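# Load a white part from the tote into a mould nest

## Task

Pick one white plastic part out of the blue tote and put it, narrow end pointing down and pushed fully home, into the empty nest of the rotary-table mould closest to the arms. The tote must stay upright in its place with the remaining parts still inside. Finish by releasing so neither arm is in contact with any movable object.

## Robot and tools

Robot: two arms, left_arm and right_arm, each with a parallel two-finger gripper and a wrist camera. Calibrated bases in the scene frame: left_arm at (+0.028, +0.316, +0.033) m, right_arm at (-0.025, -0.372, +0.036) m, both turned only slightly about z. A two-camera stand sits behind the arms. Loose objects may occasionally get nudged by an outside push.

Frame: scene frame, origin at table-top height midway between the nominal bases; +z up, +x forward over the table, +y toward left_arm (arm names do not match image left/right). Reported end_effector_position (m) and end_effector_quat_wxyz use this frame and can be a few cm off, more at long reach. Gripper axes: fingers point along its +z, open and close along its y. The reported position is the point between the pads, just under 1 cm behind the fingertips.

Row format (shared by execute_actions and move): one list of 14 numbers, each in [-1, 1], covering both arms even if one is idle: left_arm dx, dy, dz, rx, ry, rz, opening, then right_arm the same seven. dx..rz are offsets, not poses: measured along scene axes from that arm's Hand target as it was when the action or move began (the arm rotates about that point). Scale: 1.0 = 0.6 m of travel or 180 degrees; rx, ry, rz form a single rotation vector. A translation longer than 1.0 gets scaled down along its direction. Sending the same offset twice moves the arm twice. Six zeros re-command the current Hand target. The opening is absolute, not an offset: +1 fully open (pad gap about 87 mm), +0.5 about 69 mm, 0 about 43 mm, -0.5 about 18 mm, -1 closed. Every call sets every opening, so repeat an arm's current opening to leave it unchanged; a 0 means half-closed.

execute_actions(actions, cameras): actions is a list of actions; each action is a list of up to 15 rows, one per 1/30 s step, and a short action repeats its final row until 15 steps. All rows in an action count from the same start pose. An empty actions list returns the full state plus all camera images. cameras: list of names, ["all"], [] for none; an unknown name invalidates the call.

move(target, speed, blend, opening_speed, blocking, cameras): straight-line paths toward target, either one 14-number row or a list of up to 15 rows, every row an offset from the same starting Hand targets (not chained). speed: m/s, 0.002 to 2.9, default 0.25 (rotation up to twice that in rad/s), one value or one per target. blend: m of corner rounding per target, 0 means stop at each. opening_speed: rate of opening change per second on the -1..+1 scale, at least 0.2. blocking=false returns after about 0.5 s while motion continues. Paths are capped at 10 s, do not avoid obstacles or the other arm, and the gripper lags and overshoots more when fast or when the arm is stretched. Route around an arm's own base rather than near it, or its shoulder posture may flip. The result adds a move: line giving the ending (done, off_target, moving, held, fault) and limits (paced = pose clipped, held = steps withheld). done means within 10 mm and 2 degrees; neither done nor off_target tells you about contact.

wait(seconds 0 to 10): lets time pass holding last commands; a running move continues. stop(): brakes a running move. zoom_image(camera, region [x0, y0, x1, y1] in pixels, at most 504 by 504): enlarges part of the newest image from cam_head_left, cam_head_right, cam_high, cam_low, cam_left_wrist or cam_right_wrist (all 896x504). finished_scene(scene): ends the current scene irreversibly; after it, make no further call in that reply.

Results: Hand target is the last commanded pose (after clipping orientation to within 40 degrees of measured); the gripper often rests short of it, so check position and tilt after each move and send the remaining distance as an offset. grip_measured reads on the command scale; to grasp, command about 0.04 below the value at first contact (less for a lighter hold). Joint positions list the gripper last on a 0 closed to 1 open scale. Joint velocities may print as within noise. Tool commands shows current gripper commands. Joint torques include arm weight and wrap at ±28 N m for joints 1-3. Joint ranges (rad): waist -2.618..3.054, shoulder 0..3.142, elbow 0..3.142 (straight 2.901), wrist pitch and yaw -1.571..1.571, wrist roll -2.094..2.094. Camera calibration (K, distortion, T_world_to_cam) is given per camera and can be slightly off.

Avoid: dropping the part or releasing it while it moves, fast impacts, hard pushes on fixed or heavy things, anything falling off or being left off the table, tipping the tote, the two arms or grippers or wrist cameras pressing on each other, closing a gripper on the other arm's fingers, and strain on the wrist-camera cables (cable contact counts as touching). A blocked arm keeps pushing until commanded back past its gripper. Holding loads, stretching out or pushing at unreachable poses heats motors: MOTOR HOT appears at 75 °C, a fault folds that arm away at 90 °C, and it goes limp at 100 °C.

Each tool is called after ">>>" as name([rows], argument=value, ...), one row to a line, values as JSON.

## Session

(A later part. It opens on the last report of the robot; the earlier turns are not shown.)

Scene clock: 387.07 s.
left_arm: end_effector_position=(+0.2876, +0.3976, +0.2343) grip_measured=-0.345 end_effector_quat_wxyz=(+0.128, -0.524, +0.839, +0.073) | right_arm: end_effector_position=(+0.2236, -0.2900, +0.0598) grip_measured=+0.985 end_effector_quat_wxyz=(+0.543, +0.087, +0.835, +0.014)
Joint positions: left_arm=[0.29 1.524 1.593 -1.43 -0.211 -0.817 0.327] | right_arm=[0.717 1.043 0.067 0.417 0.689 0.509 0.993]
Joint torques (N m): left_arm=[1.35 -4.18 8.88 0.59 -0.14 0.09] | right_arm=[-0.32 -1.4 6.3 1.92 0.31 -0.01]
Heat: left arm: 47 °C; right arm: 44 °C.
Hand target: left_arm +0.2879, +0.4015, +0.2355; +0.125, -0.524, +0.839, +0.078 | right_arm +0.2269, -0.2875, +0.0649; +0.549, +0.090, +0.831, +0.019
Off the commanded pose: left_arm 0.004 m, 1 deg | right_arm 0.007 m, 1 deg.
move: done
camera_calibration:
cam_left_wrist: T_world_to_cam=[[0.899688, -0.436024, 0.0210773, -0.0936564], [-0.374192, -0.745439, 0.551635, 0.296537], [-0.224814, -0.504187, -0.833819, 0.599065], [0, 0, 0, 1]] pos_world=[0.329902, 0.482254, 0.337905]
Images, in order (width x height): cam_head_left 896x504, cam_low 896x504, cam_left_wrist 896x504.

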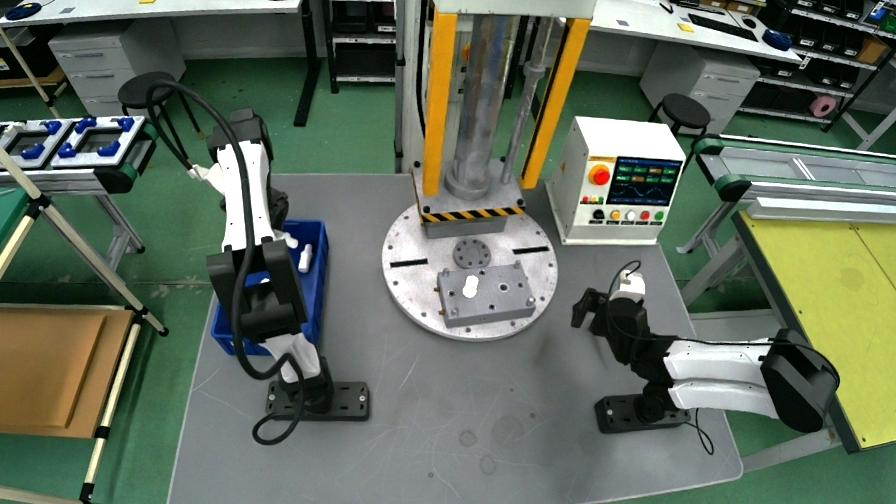

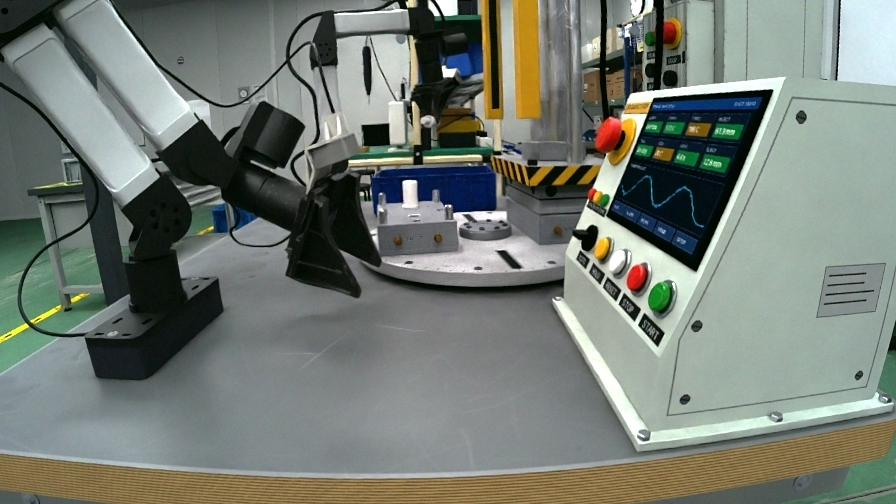

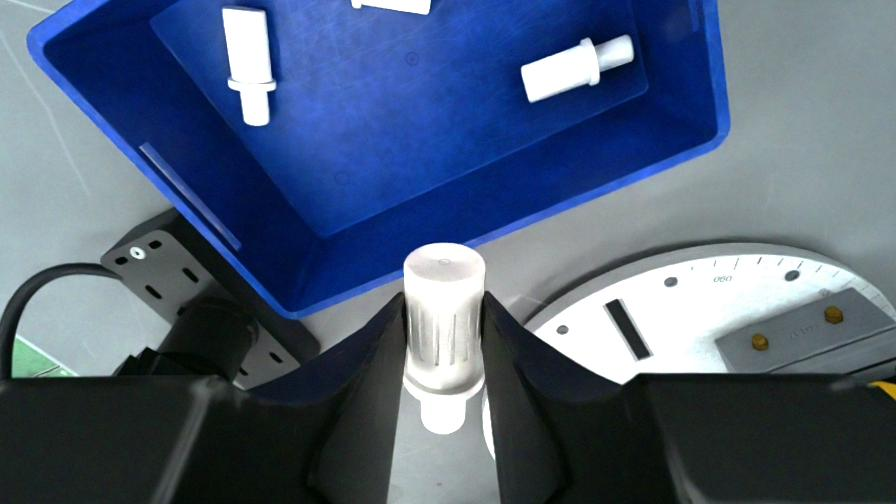

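>>> move([
  [0.0035, -0.2525, 0, 0, 0, -0.2778, -0.5, 0, 0, 0, 0, 0, 0, 1],
  [-0.1132, -0.4525, -0.0258, 0, 0, -0.5833, -0.5, 0, 0, 0, 0, 0, 0, 1],
  [-0.2632, -0.5525, -0.1425, 0, 0, -0.9111, -0.5, 0, 0, 0, 0, 0, 0, 1],
], speed=0.35, blend=[0.05, 0.05, 0], cameras=["cam_left_wrist", "cam_head_left", "cam_head_right", "cam_low"])

Scene clock: 446.37 s.
left_arm: end_effector_position=(+0.1324, +0.0726, +0.1527) grip_measured=-0.345 end_effector_quat_wxyz=(+0.095, +0.752, +0.644, -0.106) | right_arm: end_effector_position=(+0.2236, -0.2900, +0.0598) grip_measured=+0.985 end_effector_quat_wxyz=(+0.543, +0.087, +0.835, +0.014)
Joint positions: left_arm=[-1.136 1.444 1.191 -1.073 0.15 0.559 0.327] | right_arm=[0.717 1.043 0.067 0.417 0.689 0.509 0.993]
Joint torques (N m): left_arm=[0.35 -4.88 6.43 0.92 0.38 0.15] | right_arm=[-0.36 -1.39 6.24 1.94 0.27 0]
Heat: left arm: 49 °C; right arm: 44 °C.
Hand target: left_arm +0.1300, +0.0699, +0.1501; +0.095, +0.757, +0.636, -0.113 | right_arm +0.2269, -0.2875, +0.0649; +0.549, +0.090, +0.831, +0.019
Off the commanded pose: left_arm 0.004 m, 1 deg | right_arm 0.007 m, 1 deg.
move: done
camera_calibration:
cam_left_wrist: T_world_to_cam=[[-0.988746, 0.149553, 0.00387593, 0.116061], [0.126022, 0.818653, 0.560291, -0.139961], [0.0806203, 0.554474, -0.828287, 0.214123], [0, 0, 0, 1]] pos_world=[0.11513, -0.021503, 0.255324]
Images, in order (width x height): cam_head_left 896x504, cam_head_right 896x504, cam_low 896x504, cam_left_wrist 896x504.

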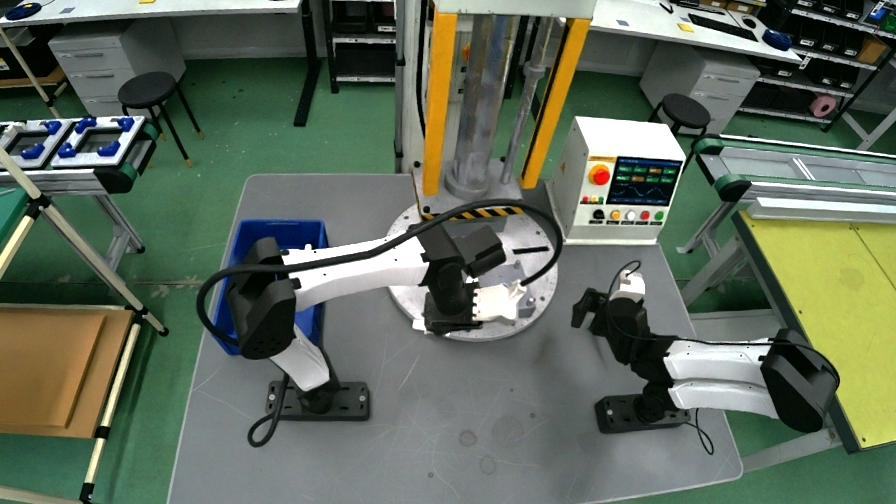

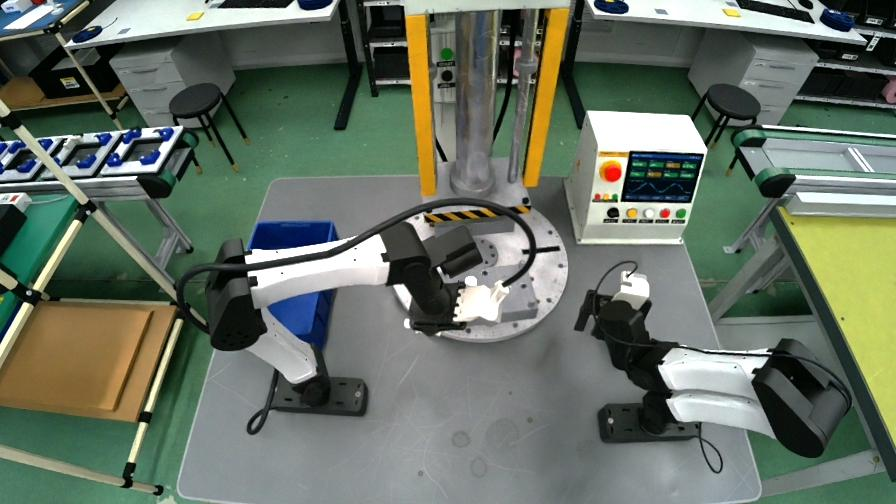

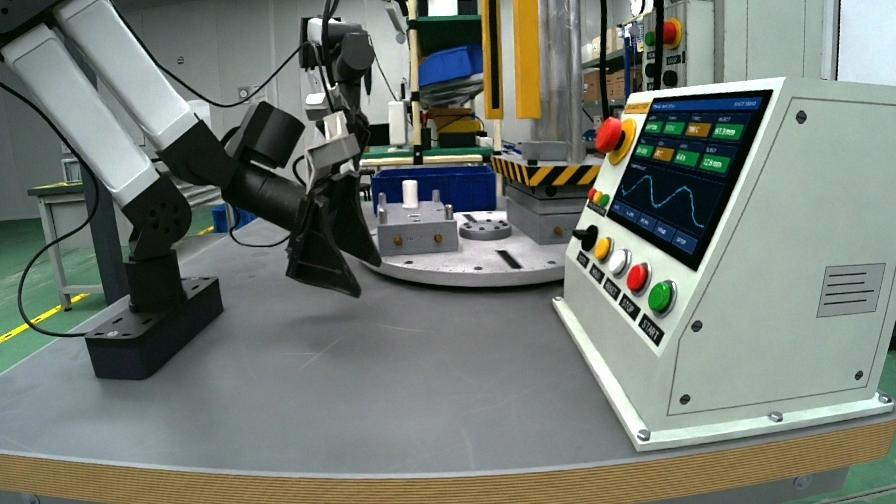

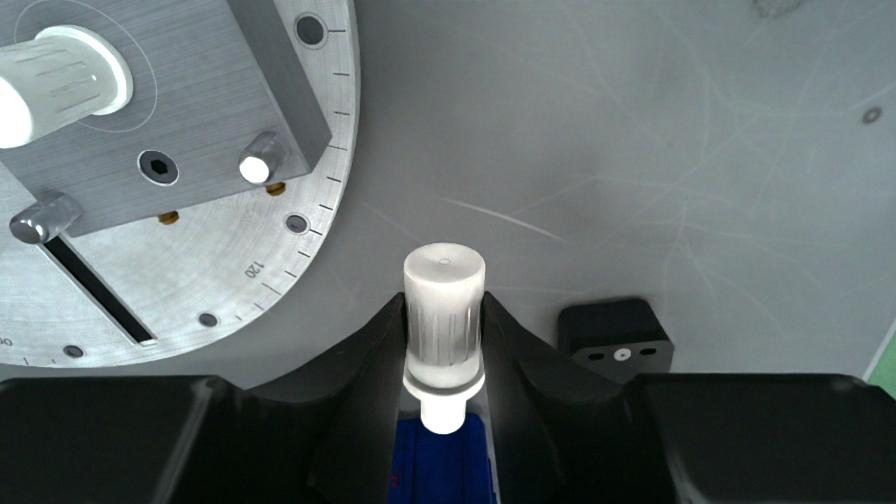

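>>> move(target=[0, 0, -0.2, 0, 0, 0, -0.5, 0, 0, 0, 0, 0, 0, 1], speed=0.2, cameras=["cam_left_wrist", "cam_low", "cam_head_right"])

>>> zoom_image(camera="cam_low", region=[200, 100, 480, 310])

Scene clock: 458.07 s.
left_arm: end_effector_position=(+0.1324, +0.0719, +0.0356) grip_measured=-0.345 end_effector_quat_wxyz=(+0.099, +0.752, +0.642, -0.108) | right_arm: end_effector_position=(+0.2236, -0.2900, +0.0598) grip_measured=+0.985 end_effector_quat_wxyz=(+0.543, +0.087, +0.835, +0.014)
Joint positions: left_arm=[-1.136 1.559 0.81 -0.569 0.152 0.561 0.327] | right_arm=[0.717 1.043 0.067 0.417 0.689 0.509 0.993]
Joint torques (N m): left_arm=[0.35 -4 6.05 0.96 0.37 0.11] | right_arm=[-0.29 -1.48 6.39 1.93 0.28 -0.02]
Heat: left arm: 48 °C; right arm: 44 °C.
Hand target: left_arm +0.1300, +0.0699, +0.0301; +0.095, +0.757, +0.636, -0.113 | right_arm +0.2269, -0.2875, +0.0649; +0.549, +0.090, +0.831, +0.019
Off the commanded pose: left_arm 0.006 m, 1 deg | right_arm 0.007 m, 1 deg.
move: done
camera_calibration:
cam_left_wrist: T_world_to_cam=[[-0.988475, 0.151381, -0.000050353, 0.116665], [0.126056, 0.823291, 0.553446, -0.0737634], [0.0838228, 0.547061, -0.832885, 0.117753], [0, 0, 0, 1]] pos_world=[0.114749, -0.0213504, 0.138905]
Images, in order (width x height): cam_head_right 896x504, cam_low 896x504, cam_left_wrist 896x504.

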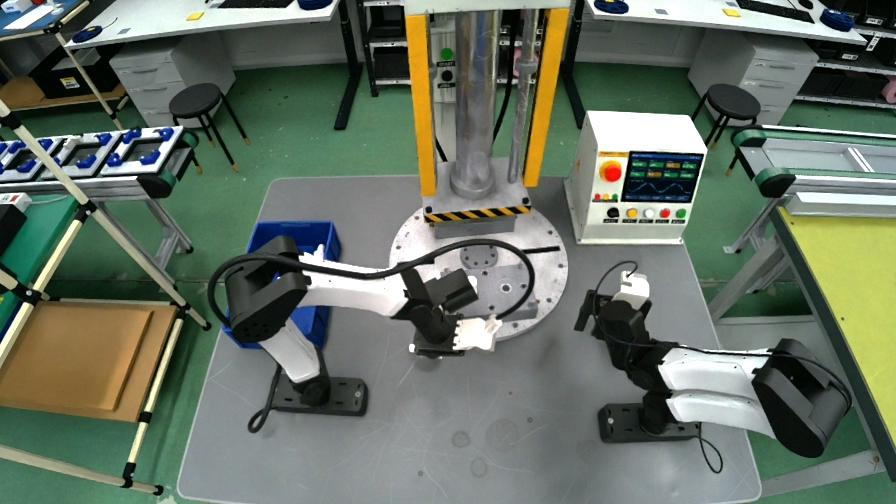

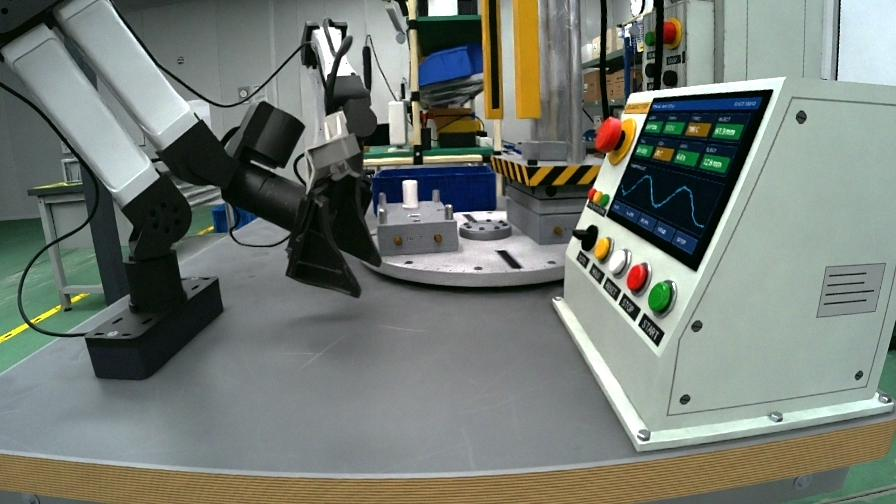

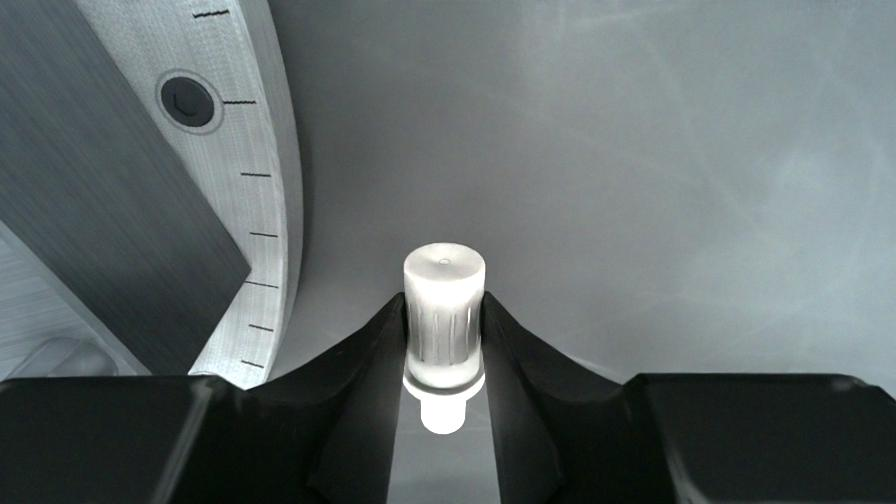

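Scaled by 1.800 from the camera's 896x504 image, which has a finer 1280x720 frame.

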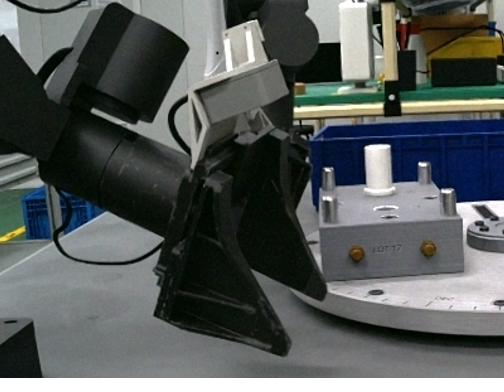

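>>> move(target=[0, 0, -0.0227, 0, 0, 0, -0.5, 0, 0, 0, 0, 0, 0, 1], speed=0.05, cameras=["cam_left_wrist"])

Scene clock: 464.27 s.
left_arm: end_effector_position=(+0.1327, +0.0712, +0.0219) grip_measured=-0.345 end_effector_quat_wxyz=(+0.098, +0.752, +0.642, -0.108) | right_arm: end_effector_position=(+0.2236, -0.2900, +0.0598) grip_measured=+0.985 end_effector_quat_wxyz=(+0.543, +0.087, +0.835, +0.014)
Joint positions: left_arm=[-1.136 1.594 0.782 -0.507 0.152 0.561 0.327] | right_arm=[0.717 1.043 0.067 0.417 0.689 0.509 0.993]
Joint torques (N m): left_arm=[0.35 -4.27 5.65 0.98 0.37 0.11] | right_arm=[-0.39 -1.39 6.27 1.93 0.29 -0.01]
Heat: left arm: 48 °C; right arm: 44 °C.
Hand target: left_arm +0.1299, +0.0700, +0.0164; +0.095, +0.757, +0.636, -0.113 | right_arm +0.2269, -0.2875, +0.0649; +0.549, +0.090, +0.831, +0.019
Off the commanded pose: left_arm 0.006 m, 1 deg | right_arm 0.007 m, 1 deg.
move: done
camera_calibration:
cam_left_wrist: T_world_to_cam=[[-0.988469, 0.15142, 0.000324047, 0.117018], [0.126235, 0.822875, 0.554023, -0.0656934], [0.0836237, 0.547676, -0.832501, 0.106605], [0, 0, 0, 1]] pos_world=[0.115047, -0.0220464, 0.125106]
Images, in order (width x height): cam_left_wrist 896x504.

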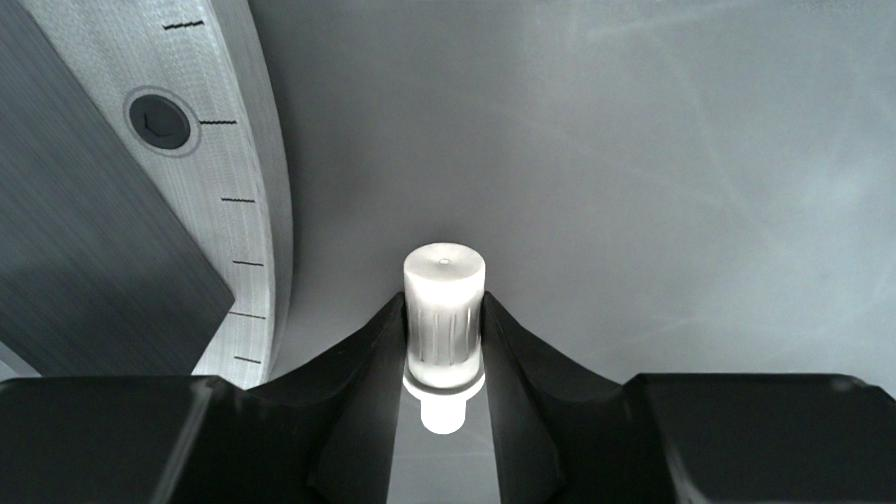

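>>> move(target=[0, 0, -0.0067, 0, 0, 0, -0.5, 0, 0, 0, 0, 0, 0, 1], speed=0.05, cameras=["cam_left_wrist"])

Scene clock: 468.30 s.
left_arm: end_effector_position=(+0.1325, +0.0717, +0.0179) grip_measured=-0.345 end_effector_quat_wxyz=(+0.097, +0.752, +0.643, -0.108) | right_arm: end_effector_position=(+0.2236, -0.2900, +0.0598) grip_measured=+0.985 end_effector_quat_wxyz=(+0.543, +0.087, +0.835, +0.014)
Joint positions: left_arm=[-1.136 1.603 0.773 -0.491 0.152 0.561 0.327] | right_arm=[0.717 1.043 0.067 0.417 0.689 0.509 0.993]
Joint torques (N m): left_arm=[0.32 -4.27 5.6 0.96 0.36 0.12] | right_arm=[-0.32 -1.42 6.34 1.92 0.29 -0.01]
Heat: left arm: 48 °C; right arm: 44 °C.
Hand target: left_arm +0.1300, +0.0700, +0.0124; +0.095, +0.757, +0.636, -0.113 | right_arm +0.2269, -0.2875, +0.0649; +0.549, +0.090, +0.831, +0.019
Off the commanded pose: left_arm 0.006 m, 1 deg | right_arm 0.007 m, 1 deg.
move: done
camera_calibration:
cam_left_wrist: T_world_to_cam=[[-0.988474, 0.151383, 0.00158333, 0.116731], [0.126728, 0.821678, 0.555685, -0.0638694], [0.0828201, 0.54948, -0.831392, 0.103086], [0, 0, 0, 1]] pos_world=[0.114942, -0.0218347, 0.121011]
Images, in order (width x height): cam_left_wrist 896x504.

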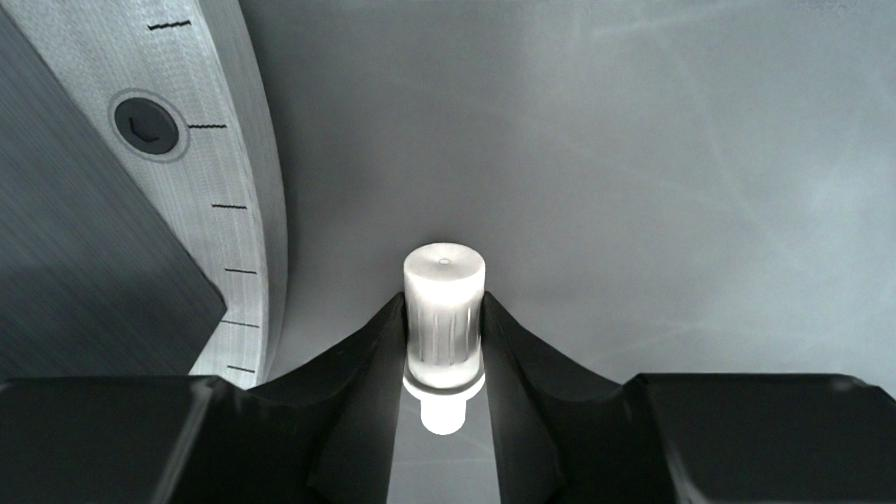

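>>> move(target=[0, 0, -0.0042, 0, 0, 0, -0.5, 0, 0, 0, 0, 0, 0, 1], speed=0.05, cameras=["cam_left_wrist"])

>>> zoom_image(camera="cam_left_wrist", region=[344, 200, 544, 450])

Scene clock: 474.70 s.
left_arm: end_effector_position=(+0.1339, +0.0686, +0.0179) grip_measured=-0.345 end_effector_quat_wxyz=(+0.103, +0.752, +0.642, -0.110) | right_arm: end_effector_position=(+0.2236, -0.2900, +0.0598) grip_measured=+0.985 end_effector_quat_wxyz=(+0.543, +0.087, +0.835, +0.014)
Joint positions: left_arm=[-1.136 1.605 0.773 -0.477 0.152 0.561 0.327] | right_arm=[0.717 1.043 0.067 0.417 0.689 0.509 0.993]
Joint torques (N m): left_arm=[0.34 -4.01 5.09 0.99 0.37 0.12] | right_arm=[-0.25 -1.46 6.22 1.96 0.27 -0.01]
Heat: left arm: 47 °C; right arm: 44 °C.
Hand target: left_arm +0.1300, +0.0699, +0.0099; +0.095, +0.757, +0.636, -0.113 | right_arm +0.2269, -0.2875, +0.0649; +0.549, +0.090, +0.831, +0.019
Off the commanded pose: left_arm 0.009 m, 1 deg | right_arm 0.007 m, 1 deg.
move: done
camera_calibration:
cam_left_wrist: T_world_to_cam=[[-0.988466, 0.151349, -0.00529043, 0.118766], [0.123859, 0.828043, 0.546812, -0.0614329], [0.0871402, 0.53985, -0.837239, 0.104827], [0, 0, 0, 1]] pos_world=[0.11587, -0.023697, 0.121986]
Images, in order (width x height): cam_left_wrist 896x504.

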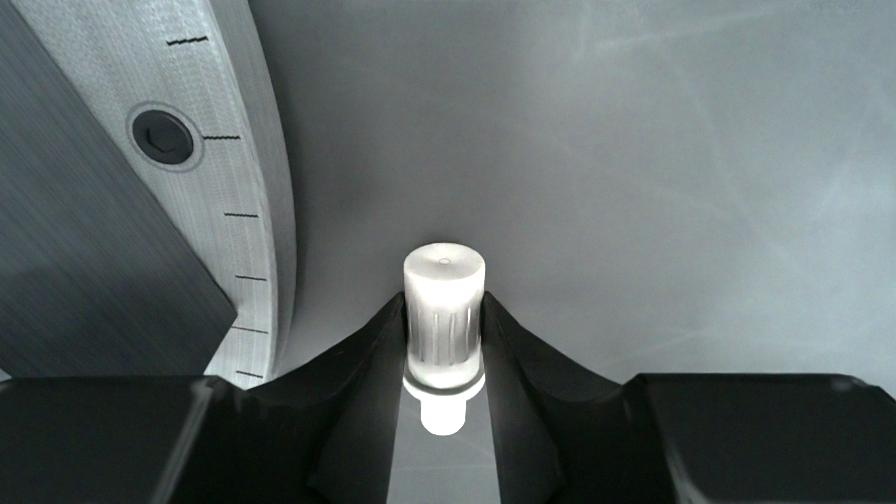

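Scaled by 2.016 from the camera's 896x504 image, which has a finer 1280x720 frame.

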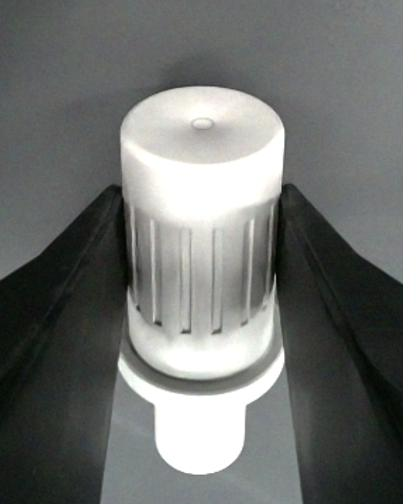

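>>> move(target=[0, 0, 0.005, 0, 0, 0, -0.5, 0, 0, 0, 0, 0, 0, 1], speed=0.05)

>>> move(target=[0, 0, 0, 0, 0, 0, 0.1, 0, 0, 0, 0, 0, 0, 1], speed=0.05, opening_speed=0.4, cameras=["cam_left_wrist"])

Scene clock: 482.53 s.
left_arm: end_effector_position=(+0.1339, +0.0686, +0.0179) grip_measured=-0.345 end_effector_quat_wxyz=(+0.103, +0.752, +0.642, -0.110) | right_arm: end_effector_position=(+0.2236, -0.2900, +0.0598) grip_measured=+0.985 end_effector_quat_wxyz=(+0.543, +0.087, +0.835, +0.014)
Joint positions: left_arm=[-1.136 1.605 0.773 -0.477 0.152 0.561 0.327] | right_arm=[0.717 1.043 0.067 0.417 0.689 0.509 0.993]
Joint torques (N m): left_arm=[0.36 -4.51 5.7 0.86 0.37 0.12] | right_arm=[-0.35 -1.43 6.26 1.92 0.27 0.01]
Heat: left arm: 46 °C; right arm: 44 °C.
Hand target: left_arm +0.1300, +0.0699, +0.0129; +0.095, +0.757, +0.636, -0.113 | right_arm +0.2269, -0.2875, +0.0649; +0.549, +0.090, +0.831, +0.019
Off the commanded pose: left_arm 0.006 m, 1 deg | right_arm 0.007 m, 1 deg.
move: done

Scene clock: 484.23 s.
left_arm: end_effector_position=(+0.1339, +0.0686, +0.0179) grip_measured=+0.100 end_effector_quat_wxyz=(+0.103, +0.752, +0.642, -0.110) | right_arm: end_effector_position=(+0.2236, -0.2900, +0.0598) grip_measured=+0.985 end_effector_quat_wxyz=(+0.543, +0.087, +0.835, +0.014)
Joint positions: left_arm=[-1.136 1.605 0.773 -0.477 0.152 0.561 0.55] | right_arm=[0.717 1.043 0.067 0.417 0.689 0.509 0.993]
Joint torques (N m): left_arm=[0.36 -4.51 5.68 0.85 0.37 0.11] | right_arm=[-0.25 -1.44 6.31 1.93 0.26 0.01]
Heat: left arm: 46 °C; right arm: 44 °C.
Hand target: left_arm +0.1300, +0.0699, +0.0129; +0.095, +0.757, +0.636, -0.113 | right_arm +0.2269, -0.2875, +0.0649; +0.549, +0.090, +0.831, +0.019
Off the commanded pose: left_arm 0.006 m, 1 deg | right_arm 0.007 m, 1 deg.
move: done
camera_calibration:
cam_left_wrist: T_world_to_cam=[[-0.988466, 0.151349, -0.00529043, 0.118766], [0.123859, 0.828043, 0.546812, -0.0614329], [0.0871402, 0.53985, -0.837239, 0.104827], [0, 0, 0, 1]] pos_world=[0.11587, -0.023697, 0.121986]
Images, in order (width x height): cam_left_wrist 896x504.

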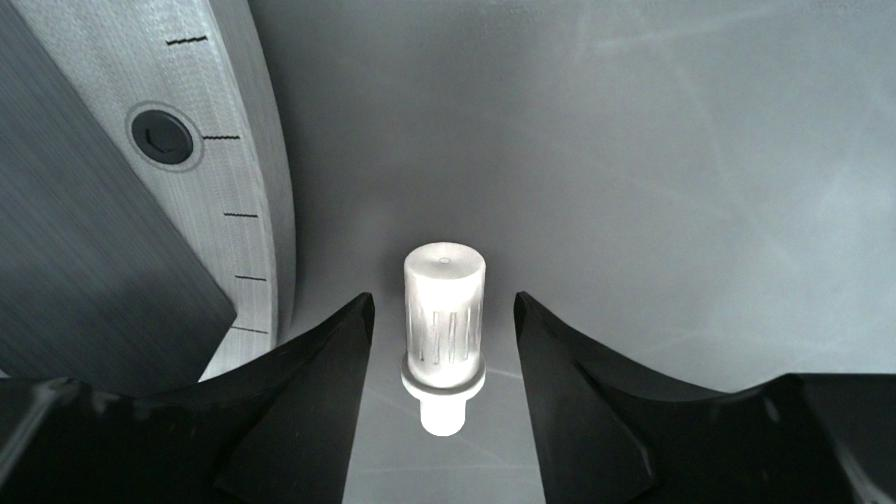

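>>> move(target=[0.001, -0.0135, 0.055, 0.1427, -0.0226, 0, 0.1, 0, 0, 0, 0, 0, 0, 1], speed=0.2, cameras=["cam_left_wrist"])

Scene clock: 510.03 s.
left_arm: end_effector_position=(+0.1294, +0.0657, +0.0465) grip_measured=+0.100 end_effector_quat_wxyz=(-0.052, +0.764, +0.641, +0.051) | right_arm: end_effector_position=(+0.2236, -0.2900, +0.0598) grip_measured=+0.985 end_effector_quat_wxyz=(+0.543, +0.087, +0.835, +0.014)
Joint positions: left_arm=[-1.273 1.924 1.248 -1.032 -0.051 0.456 0.55] | right_arm=[0.717 1.043 0.067 0.417 0.689 0.509 0.993]
Joint torques (N m): left_arm=[0.2 -6.16 8.53 -0.04 -0.01 -0.07] | right_arm=[-0.38 -1.48 6.37 1.92 0.29 -0.01]
Heat: left arm: 46 °C; right arm: 44 °C.
Hand target: left_arm +0.1305, +0.0619, +0.0459; -0.053, +0.763, +0.642, +0.058 | right_arm +0.2269, -0.2875, +0.0649; +0.549, +0.090, +0.831, +0.019
Off the commanded pose: left_arm 0.004 m, 1 deg | right_arm 0.007 m, 1 deg.
move: done
camera_calibration:
cam_left_wrist: T_world_to_cam=[[-0.986138, 0.164478, 0.0218648, 0.112465], [0.10374, 0.508334, 0.854889, -0.0648297], [0.129496, 0.845307, -0.51835, 0.0903136], [0, 0, 0, 1]] pos_world=[0.105936, -0.0618856, 0.0997772]
Images, in order (width x height): cam_left_wrist 896x504.

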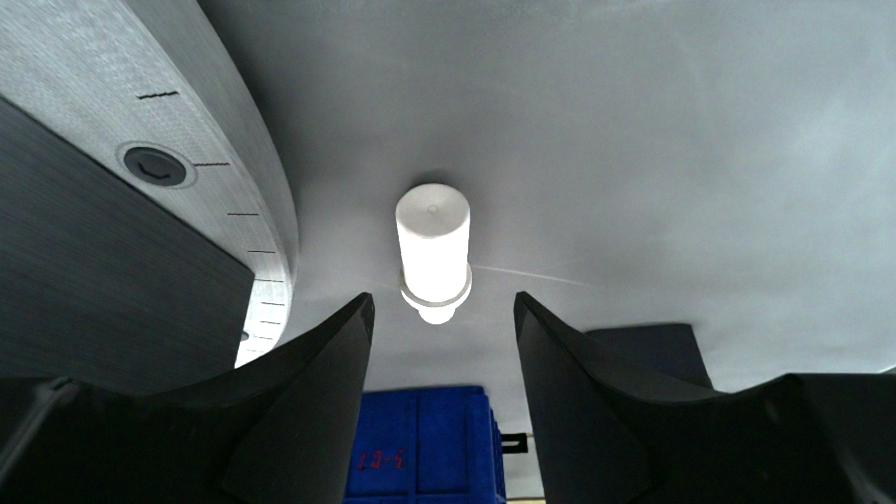

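>>> move(target=[0.003, 0.0018, -0.0432, 0, 0, 0, 0.1, 0, 0, 0, 0, 0, 0, 1], speed=0.1, cameras=["cam_left_wrist"])

Scene clock: 524.43 s.
left_arm: end_effector_position=(+0.1310, +0.0609, +0.0271) grip_measured=+0.100 end_effector_quat_wxyz=(-0.050, +0.764, +0.641, +0.050) | right_arm: end_effector_position=(+0.2236, -0.2900, +0.0598) grip_measured=+0.985 end_effector_quat_wxyz=(+0.543, +0.087, +0.835, +0.014)
Joint positions: left_arm=[-1.273 1.97 1.229 -0.962 -0.052 0.456 0.55] | right_arm=[0.717 1.043 0.067 0.417 0.689 0.509 0.993]
Joint torques (N m): left_arm=[0.73 -6.52 5.22 0.21 0 -0.01] | right_arm=[-0.31 -1.44 6.17 1.93 0.3 -0.01]
Heat: left arm: 46 °C; right arm: 44 °C.
Hand target: left_arm +0.1323, +0.0629, +0.0200; -0.053, +0.763, +0.641, +0.057 | right_arm +0.2269, -0.2875, +0.0649; +0.549, +0.090, +0.831, +0.019
Off the commanded pose: left_arm 0.008 m, 1 deg | right_arm 0.007 m, 1 deg.
move: done
camera_calibration:
cam_left_wrist: T_world_to_cam=[[-0.98617, 0.164686, 0.0186474, 0.115288], [0.101648, 0.512117, 0.85288, -0.0459538], [0.130908, 0.84298, -0.521775, 0.0841665], [0, 0, 0, 1]] pos_world=[0.107346, -0.0664031, 0.0809592]
Images, in order (width x height): cam_left_wrist 896x504.

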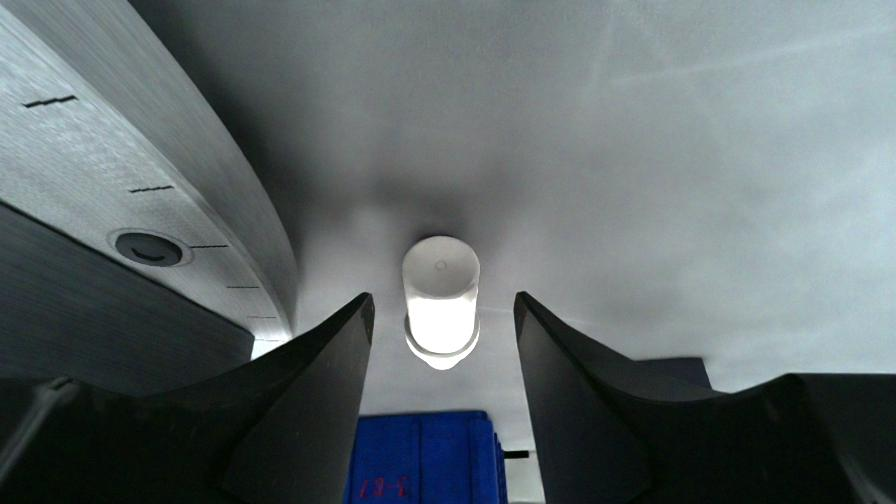

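>>> move(target=[0.0028, 0.0085, -0.0185, 0, 0, 0, 0.1, 0, 0, 0, 0, 0, 0, 1], speed=0.1, cameras=["cam_left_wrist"])

Scene clock: 532.63 s.
left_arm: end_effector_position=(+0.1302, +0.0645, +0.0165) grip_measured=+0.100 end_effector_quat_wxyz=(-0.049, +0.764, +0.641, +0.050) | right_arm: end_effector_position=(+0.2236, -0.2900, +0.0598) grip_measured=+0.985 end_effector_quat_wxyz=(+0.543, +0.087, +0.835, +0.014)
Joint positions: left_arm=[-1.273 1.976 1.19 -0.915 -0.053 0.456 0.55] | right_arm=[0.717 1.043 0.067 0.417 0.689 0.509 0.993]
Joint torques (N m): left_arm=[1.46 -6.37 4.98 0.24 0 0.08] | right_arm=[-0.32 -1.43 6.2 1.93 0.29 0.01]
Heat: left arm: 46 °C; right arm: 44 °C.
Hand target: left_arm +0.1340, +0.0681, +0.0089; -0.053, +0.763, +0.641, +0.058 | right_arm +0.2269, -0.2875, +0.0649; +0.549, +0.090, +0.831, +0.019
Off the commanded pose: left_arm 0.009 m, 1 deg | right_arm 0.007 m, 1 deg.
move: done
camera_calibration:
cam_left_wrist: T_world_to_cam=[[-0.986169, 0.164942, 0.01626, 0.114181], [0.0999517, 0.513592, 0.852193, -0.0384722], [0.132211, 0.842032, -0.522975, 0.0755743], [0, 0, 0, 1]] pos_world=[0.106456, -0.0627102, 0.0704526]
Images, in order (width x height): cam_left_wrist 896x504.

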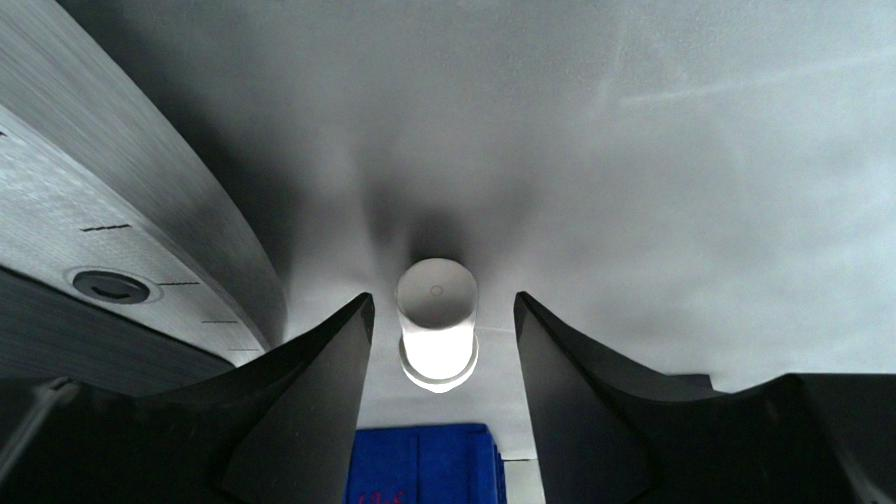

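>>> move(target=[0.0067, 0.0, 0, 0, 0, 0, 0.1, 0, 0, 0, 0, 0, 0, 1], speed=0.1, cameras=["cam_left_wrist"])

Scene clock: 543.50 s.
left_arm: end_effector_position=(+0.1344, +0.0660, +0.0165) grip_measured=+0.100 end_effector_quat_wxyz=(-0.049, +0.762, +0.644, +0.051) | right_arm: end_effector_position=(+0.2236, -0.2900, +0.0598) grip_measured=+0.985 end_effector_quat_wxyz=(+0.543, +0.087, +0.835, +0.014)
Joint positions: left_arm=[-1.259 1.976 1.19 -0.914 -0.055 0.463 0.55] | right_arm=[0.717 1.043 0.067 0.417 0.689 0.509 0.993]
Joint torques (N m): left_arm=[1.25 -6.08 5.5 0.21 0 0.14] | right_arm=[-0.18 -1.43 6.39 1.94 0.27 0]
Heat: left arm: 46 °C; right arm: 44 °C.
Hand target: left_arm +0.1381, +0.0681, +0.0089; -0.053, +0.763, +0.641, +0.058 | right_arm +0.2269, -0.2875, +0.0649; +0.549, +0.090, +0.831, +0.019
Off the commanded pose: left_arm 0.009 m, 1 deg | right_arm 0.007 m, 1 deg.
move: done
camera_calibration:
cam_left_wrist: T_world_to_cam=[[-0.987387, 0.15758, 0.0153698, 0.11873], [0.0953101, 0.514062, 0.852441, -0.0390701], [0.126427, 0.843154, -0.522597, 0.0745779], [0, 0, 0, 1]] pos_world=[0.111528, -0.0615057, 0.0704543]
Images, in order (width x height): cam_left_wrist 896x504.

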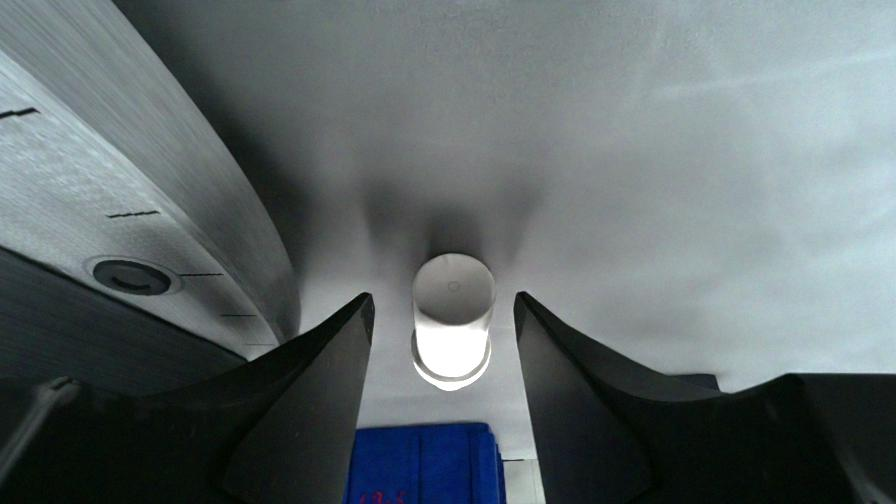

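>>> move(target=[0, 0, 0, 0, 0, 0, -0.5, 0, 0, 0, 0, 0, 0, 1], speed=0.1, opening_speed=0.4, cameras=["cam_left_wrist"])

Scene clock: 551.53 s.
left_arm: end_effector_position=(+0.1344, +0.0660, +0.0165) grip_measured=-0.344 end_effector_quat_wxyz=(-0.049, +0.762, +0.644, +0.051) | right_arm: end_effector_position=(+0.2236, -0.2900, +0.0598) grip_measured=+0.985 end_effector_quat_wxyz=(+0.543, +0.087, +0.835, +0.014)
Joint positions: left_arm=[-1.259 1.976 1.19 -0.914 -0.055 0.463 0.328] | right_arm=[0.717 1.043 0.067 0.417 0.689 0.509 0.993]
Joint torques (N m): left_arm=[1.26 -6.05 5.53 0.22 0.01 0.12] | right_arm=[-0.23 -1.44 6.42 1.96 0.29 0]
Heat: left arm: 46 °C; right arm: 44 °C.
Hand target: left_arm +0.1381, +0.0681, +0.0089; -0.053, +0.763, +0.641, +0.057 | right_arm +0.2269, -0.2875, +0.0649; +0.549, +0.090, +0.831, +0.019
Off the commanded pose: left_arm 0.009 m, 1 deg | right_arm 0.007 m, 1 deg.
move: done
camera_calibration:
cam_left_wrist: T_world_to_cam=[[-0.98727, 0.158304, 0.0154069, 0.118663], [0.0957183, 0.513988, 0.852441, -0.0391108], [0.127026, 0.843064, -0.522597, 0.0745181], [0, 0, 0, 1]] pos_world=[0.111431, -0.061506, 0.0704544]
Images, in order (width x height): cam_left_wrist 896x504.

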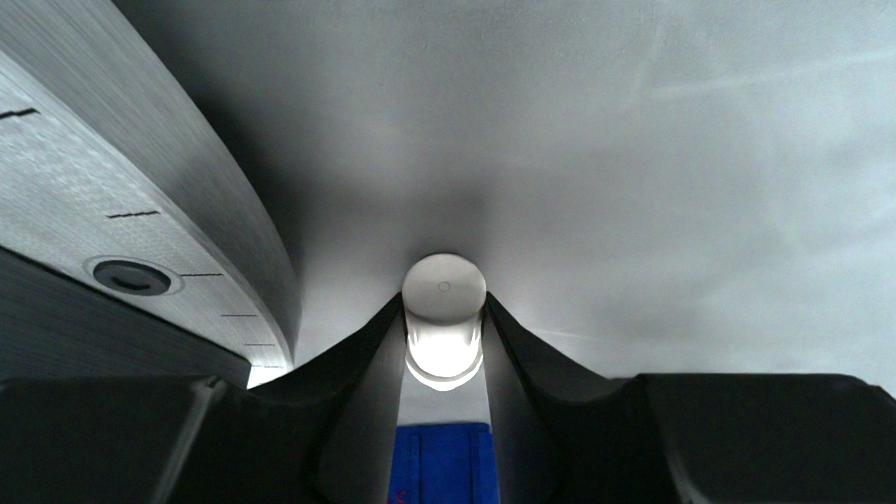

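>>> move([
  [0.0198, -0.0635, 0.2352, 0, 0, 0, -0.5, 0, -0.2, 0.05, 0, 0, 0, 1],
  [0.0532, -0.2468, 0.4018, -0.2730, -0.0386, 0.1828, -0.5, 0, -0.2, 0.05, 0, 0, 0, 1],
  [0.1032, -0.3135, 0.3852, -0.5078, -0.2130, 0.2728, -0.5, 0, -0.2, 0.05, 0, 0, 0, 1],
], speed=0.25, blend=[0.03, 0.03, 0], cameras=["cam_left_wrist", "cam_low", "cam_head_right", "cam_high"])

Scene clock: 633.83 s.
left_arm: end_effector_position=(+0.2015, -0.1195, +0.2495) grip_measured=-0.344 end_effector_quat_wxyz=(+0.649, +0.217, +0.697, -0.212) | right_arm: end_effector_position=(+0.2224, -0.4061, +0.0840) grip_measured=+0.985 end_effector_quat_wxyz=(+0.542, +0.097, +0.834, +0.021)
Joint positions: left_arm=[-1.458 1.616 0.97 0.544 -0.851 -0.091 0.328] | right_arm=[-0.253 0.572 0.058 0.083 -0.181 0.071 0.993]
Joint torques (N m): left_arm=[0.17 -5.22 6.65 1.88 -0.1 0.05] | right_arm=[-0.92 0.72 9.81 2 -0.1 -0.12]
Heat: left arm: 45 °C; right arm: 44 °C.
Hand target: left_arm +0.2001, -0.1200, +0.2401; +0.650, +0.220, +0.698, -0.205 | right_arm +0.2270, -0.4075, +0.0951; +0.549, +0.091, +0.831, +0.020
Off the commanded pose: left_arm 0.010 m, 1 deg | right_arm 0.012 m, 1 deg.
move: off_target (right_arm)
camera_calibration:
cam_left_wrist: T_world_to_cam=[[-0.583374, -0.811934, 0.0209192, 0.0119293], [-0.666411, 0.463775, -0.583788, 0.357092], [0.464296, -0.354508, -0.811636, 0.205119], [0, 0, 0, 1]] pos_world=[0.149694, -0.0832084, 0.374699]
Images, in order (width x height): cam_head_right 896x504, cam_high 896x504, cam_low 896x504, cam_left_wrist 896x504.

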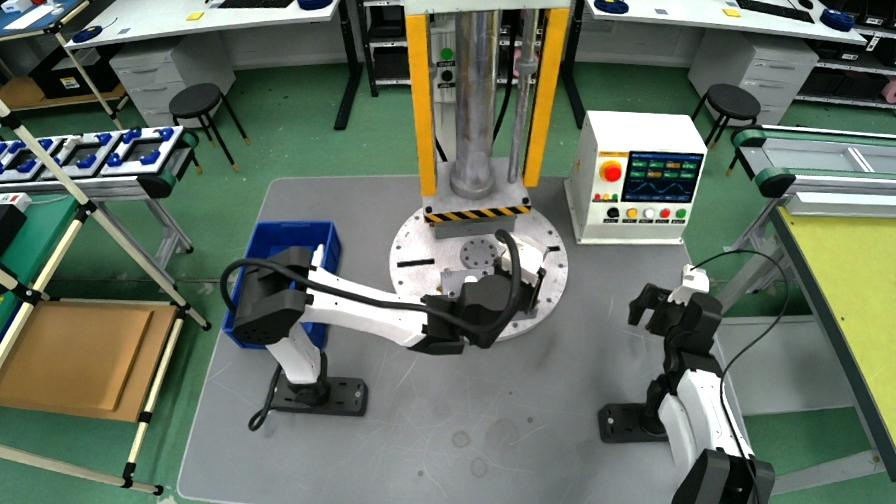

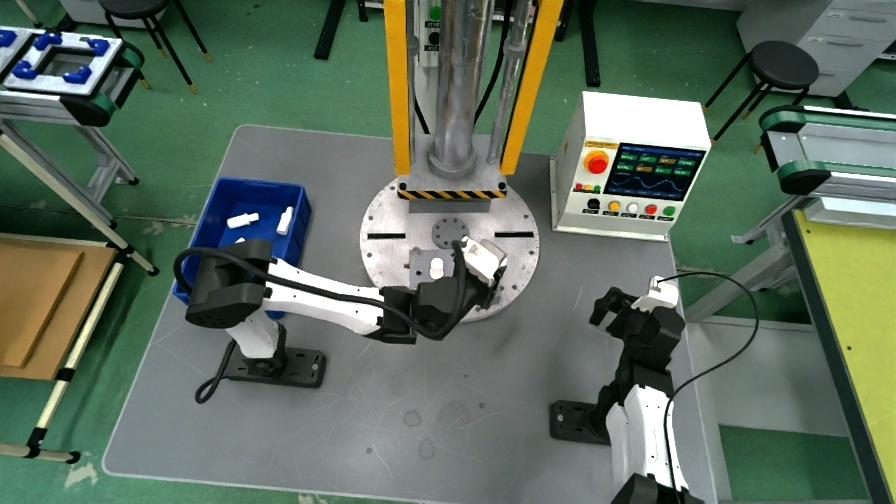

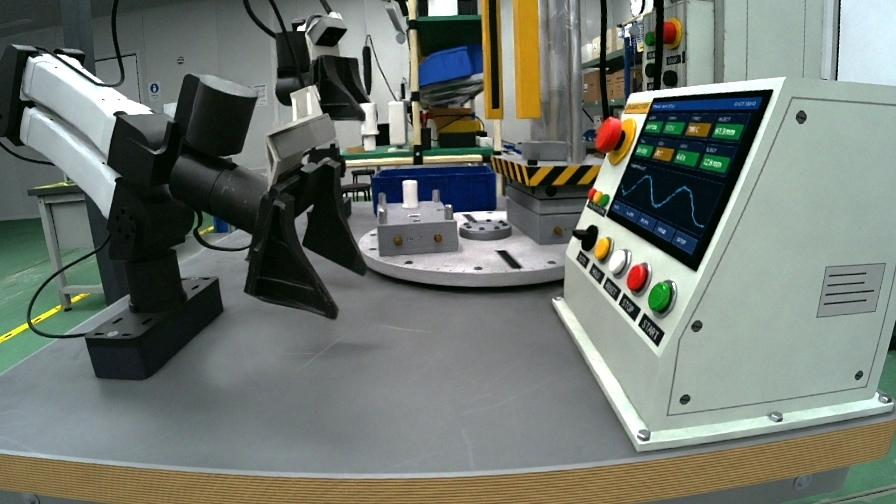

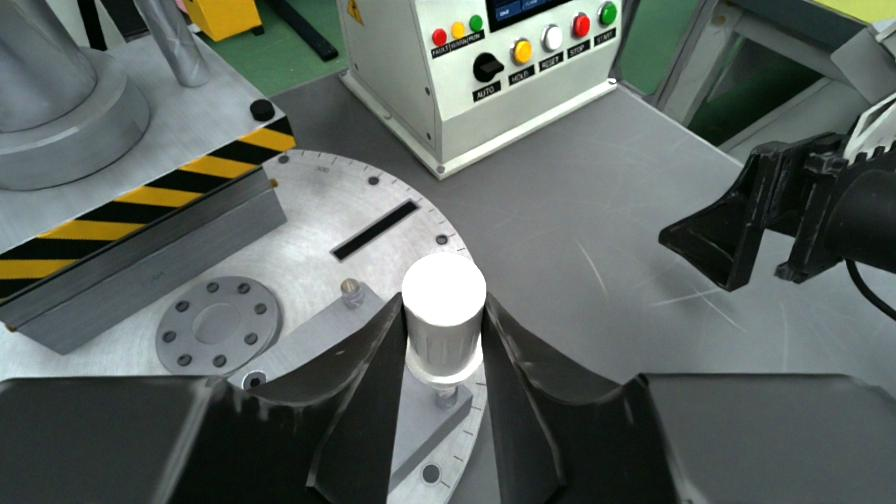

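>>> zoom_image(camera="cam_low", region=[260, 0, 510, 270])

>>> zoom_image(camera="cam_left_wrist", region=[100, 150, 560, 504])

>>> zoom_image(camera="cam_high", region=[340, 170, 560, 350])

Scaled by 1.867 from the camera's 896x504 image, which has a finer 1280x720 frame.

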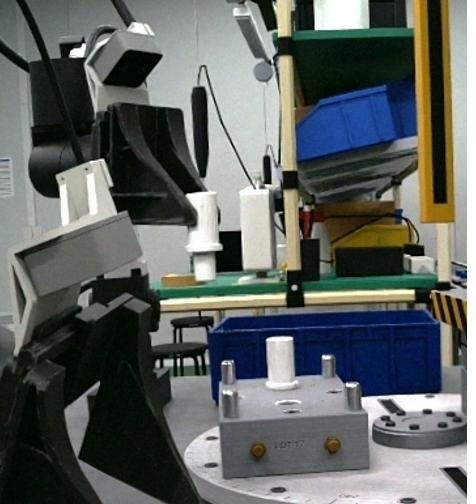

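Scaled by 1.096 from the camera's 896x504 image, which has a finer 1280x720 frame.

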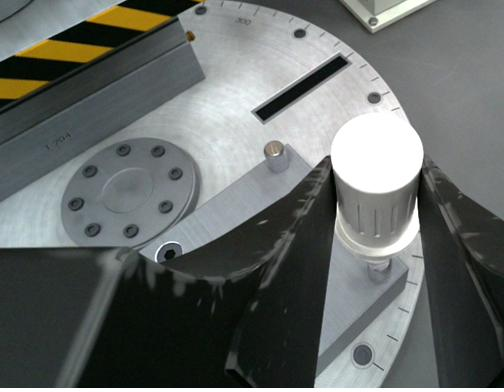

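Scaled by 2.291 from the camera's 896x504 image, which has a finer 1280x720 frame.

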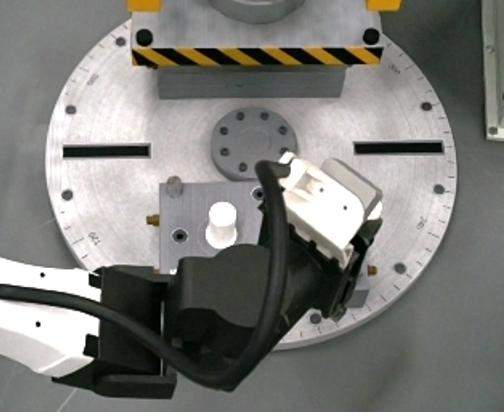

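>>> zoom_image(camera="cam_low", region=[340, 90, 400, 160])

>>> zoom_image(camera="cam_low", region=[370, 170, 460, 260])

Scaled by 7.200 from the camera's 896x504 image, which has a finer 1280x720 frame.

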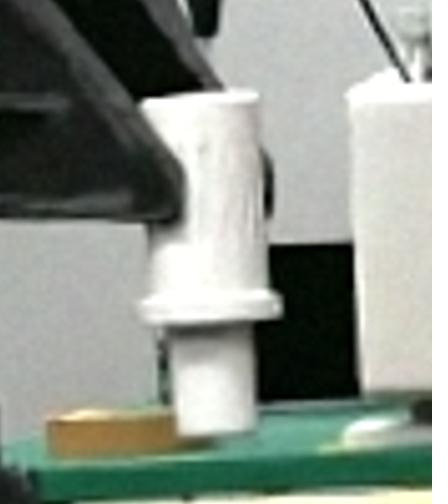

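Scaled by 5.600 from the camera's 896x504 image, which has a finer 1280x720 frame.

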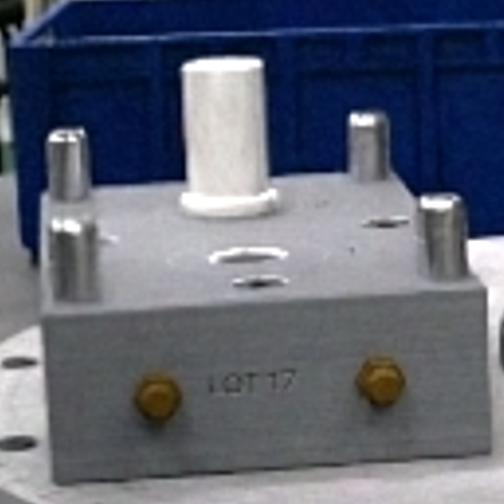

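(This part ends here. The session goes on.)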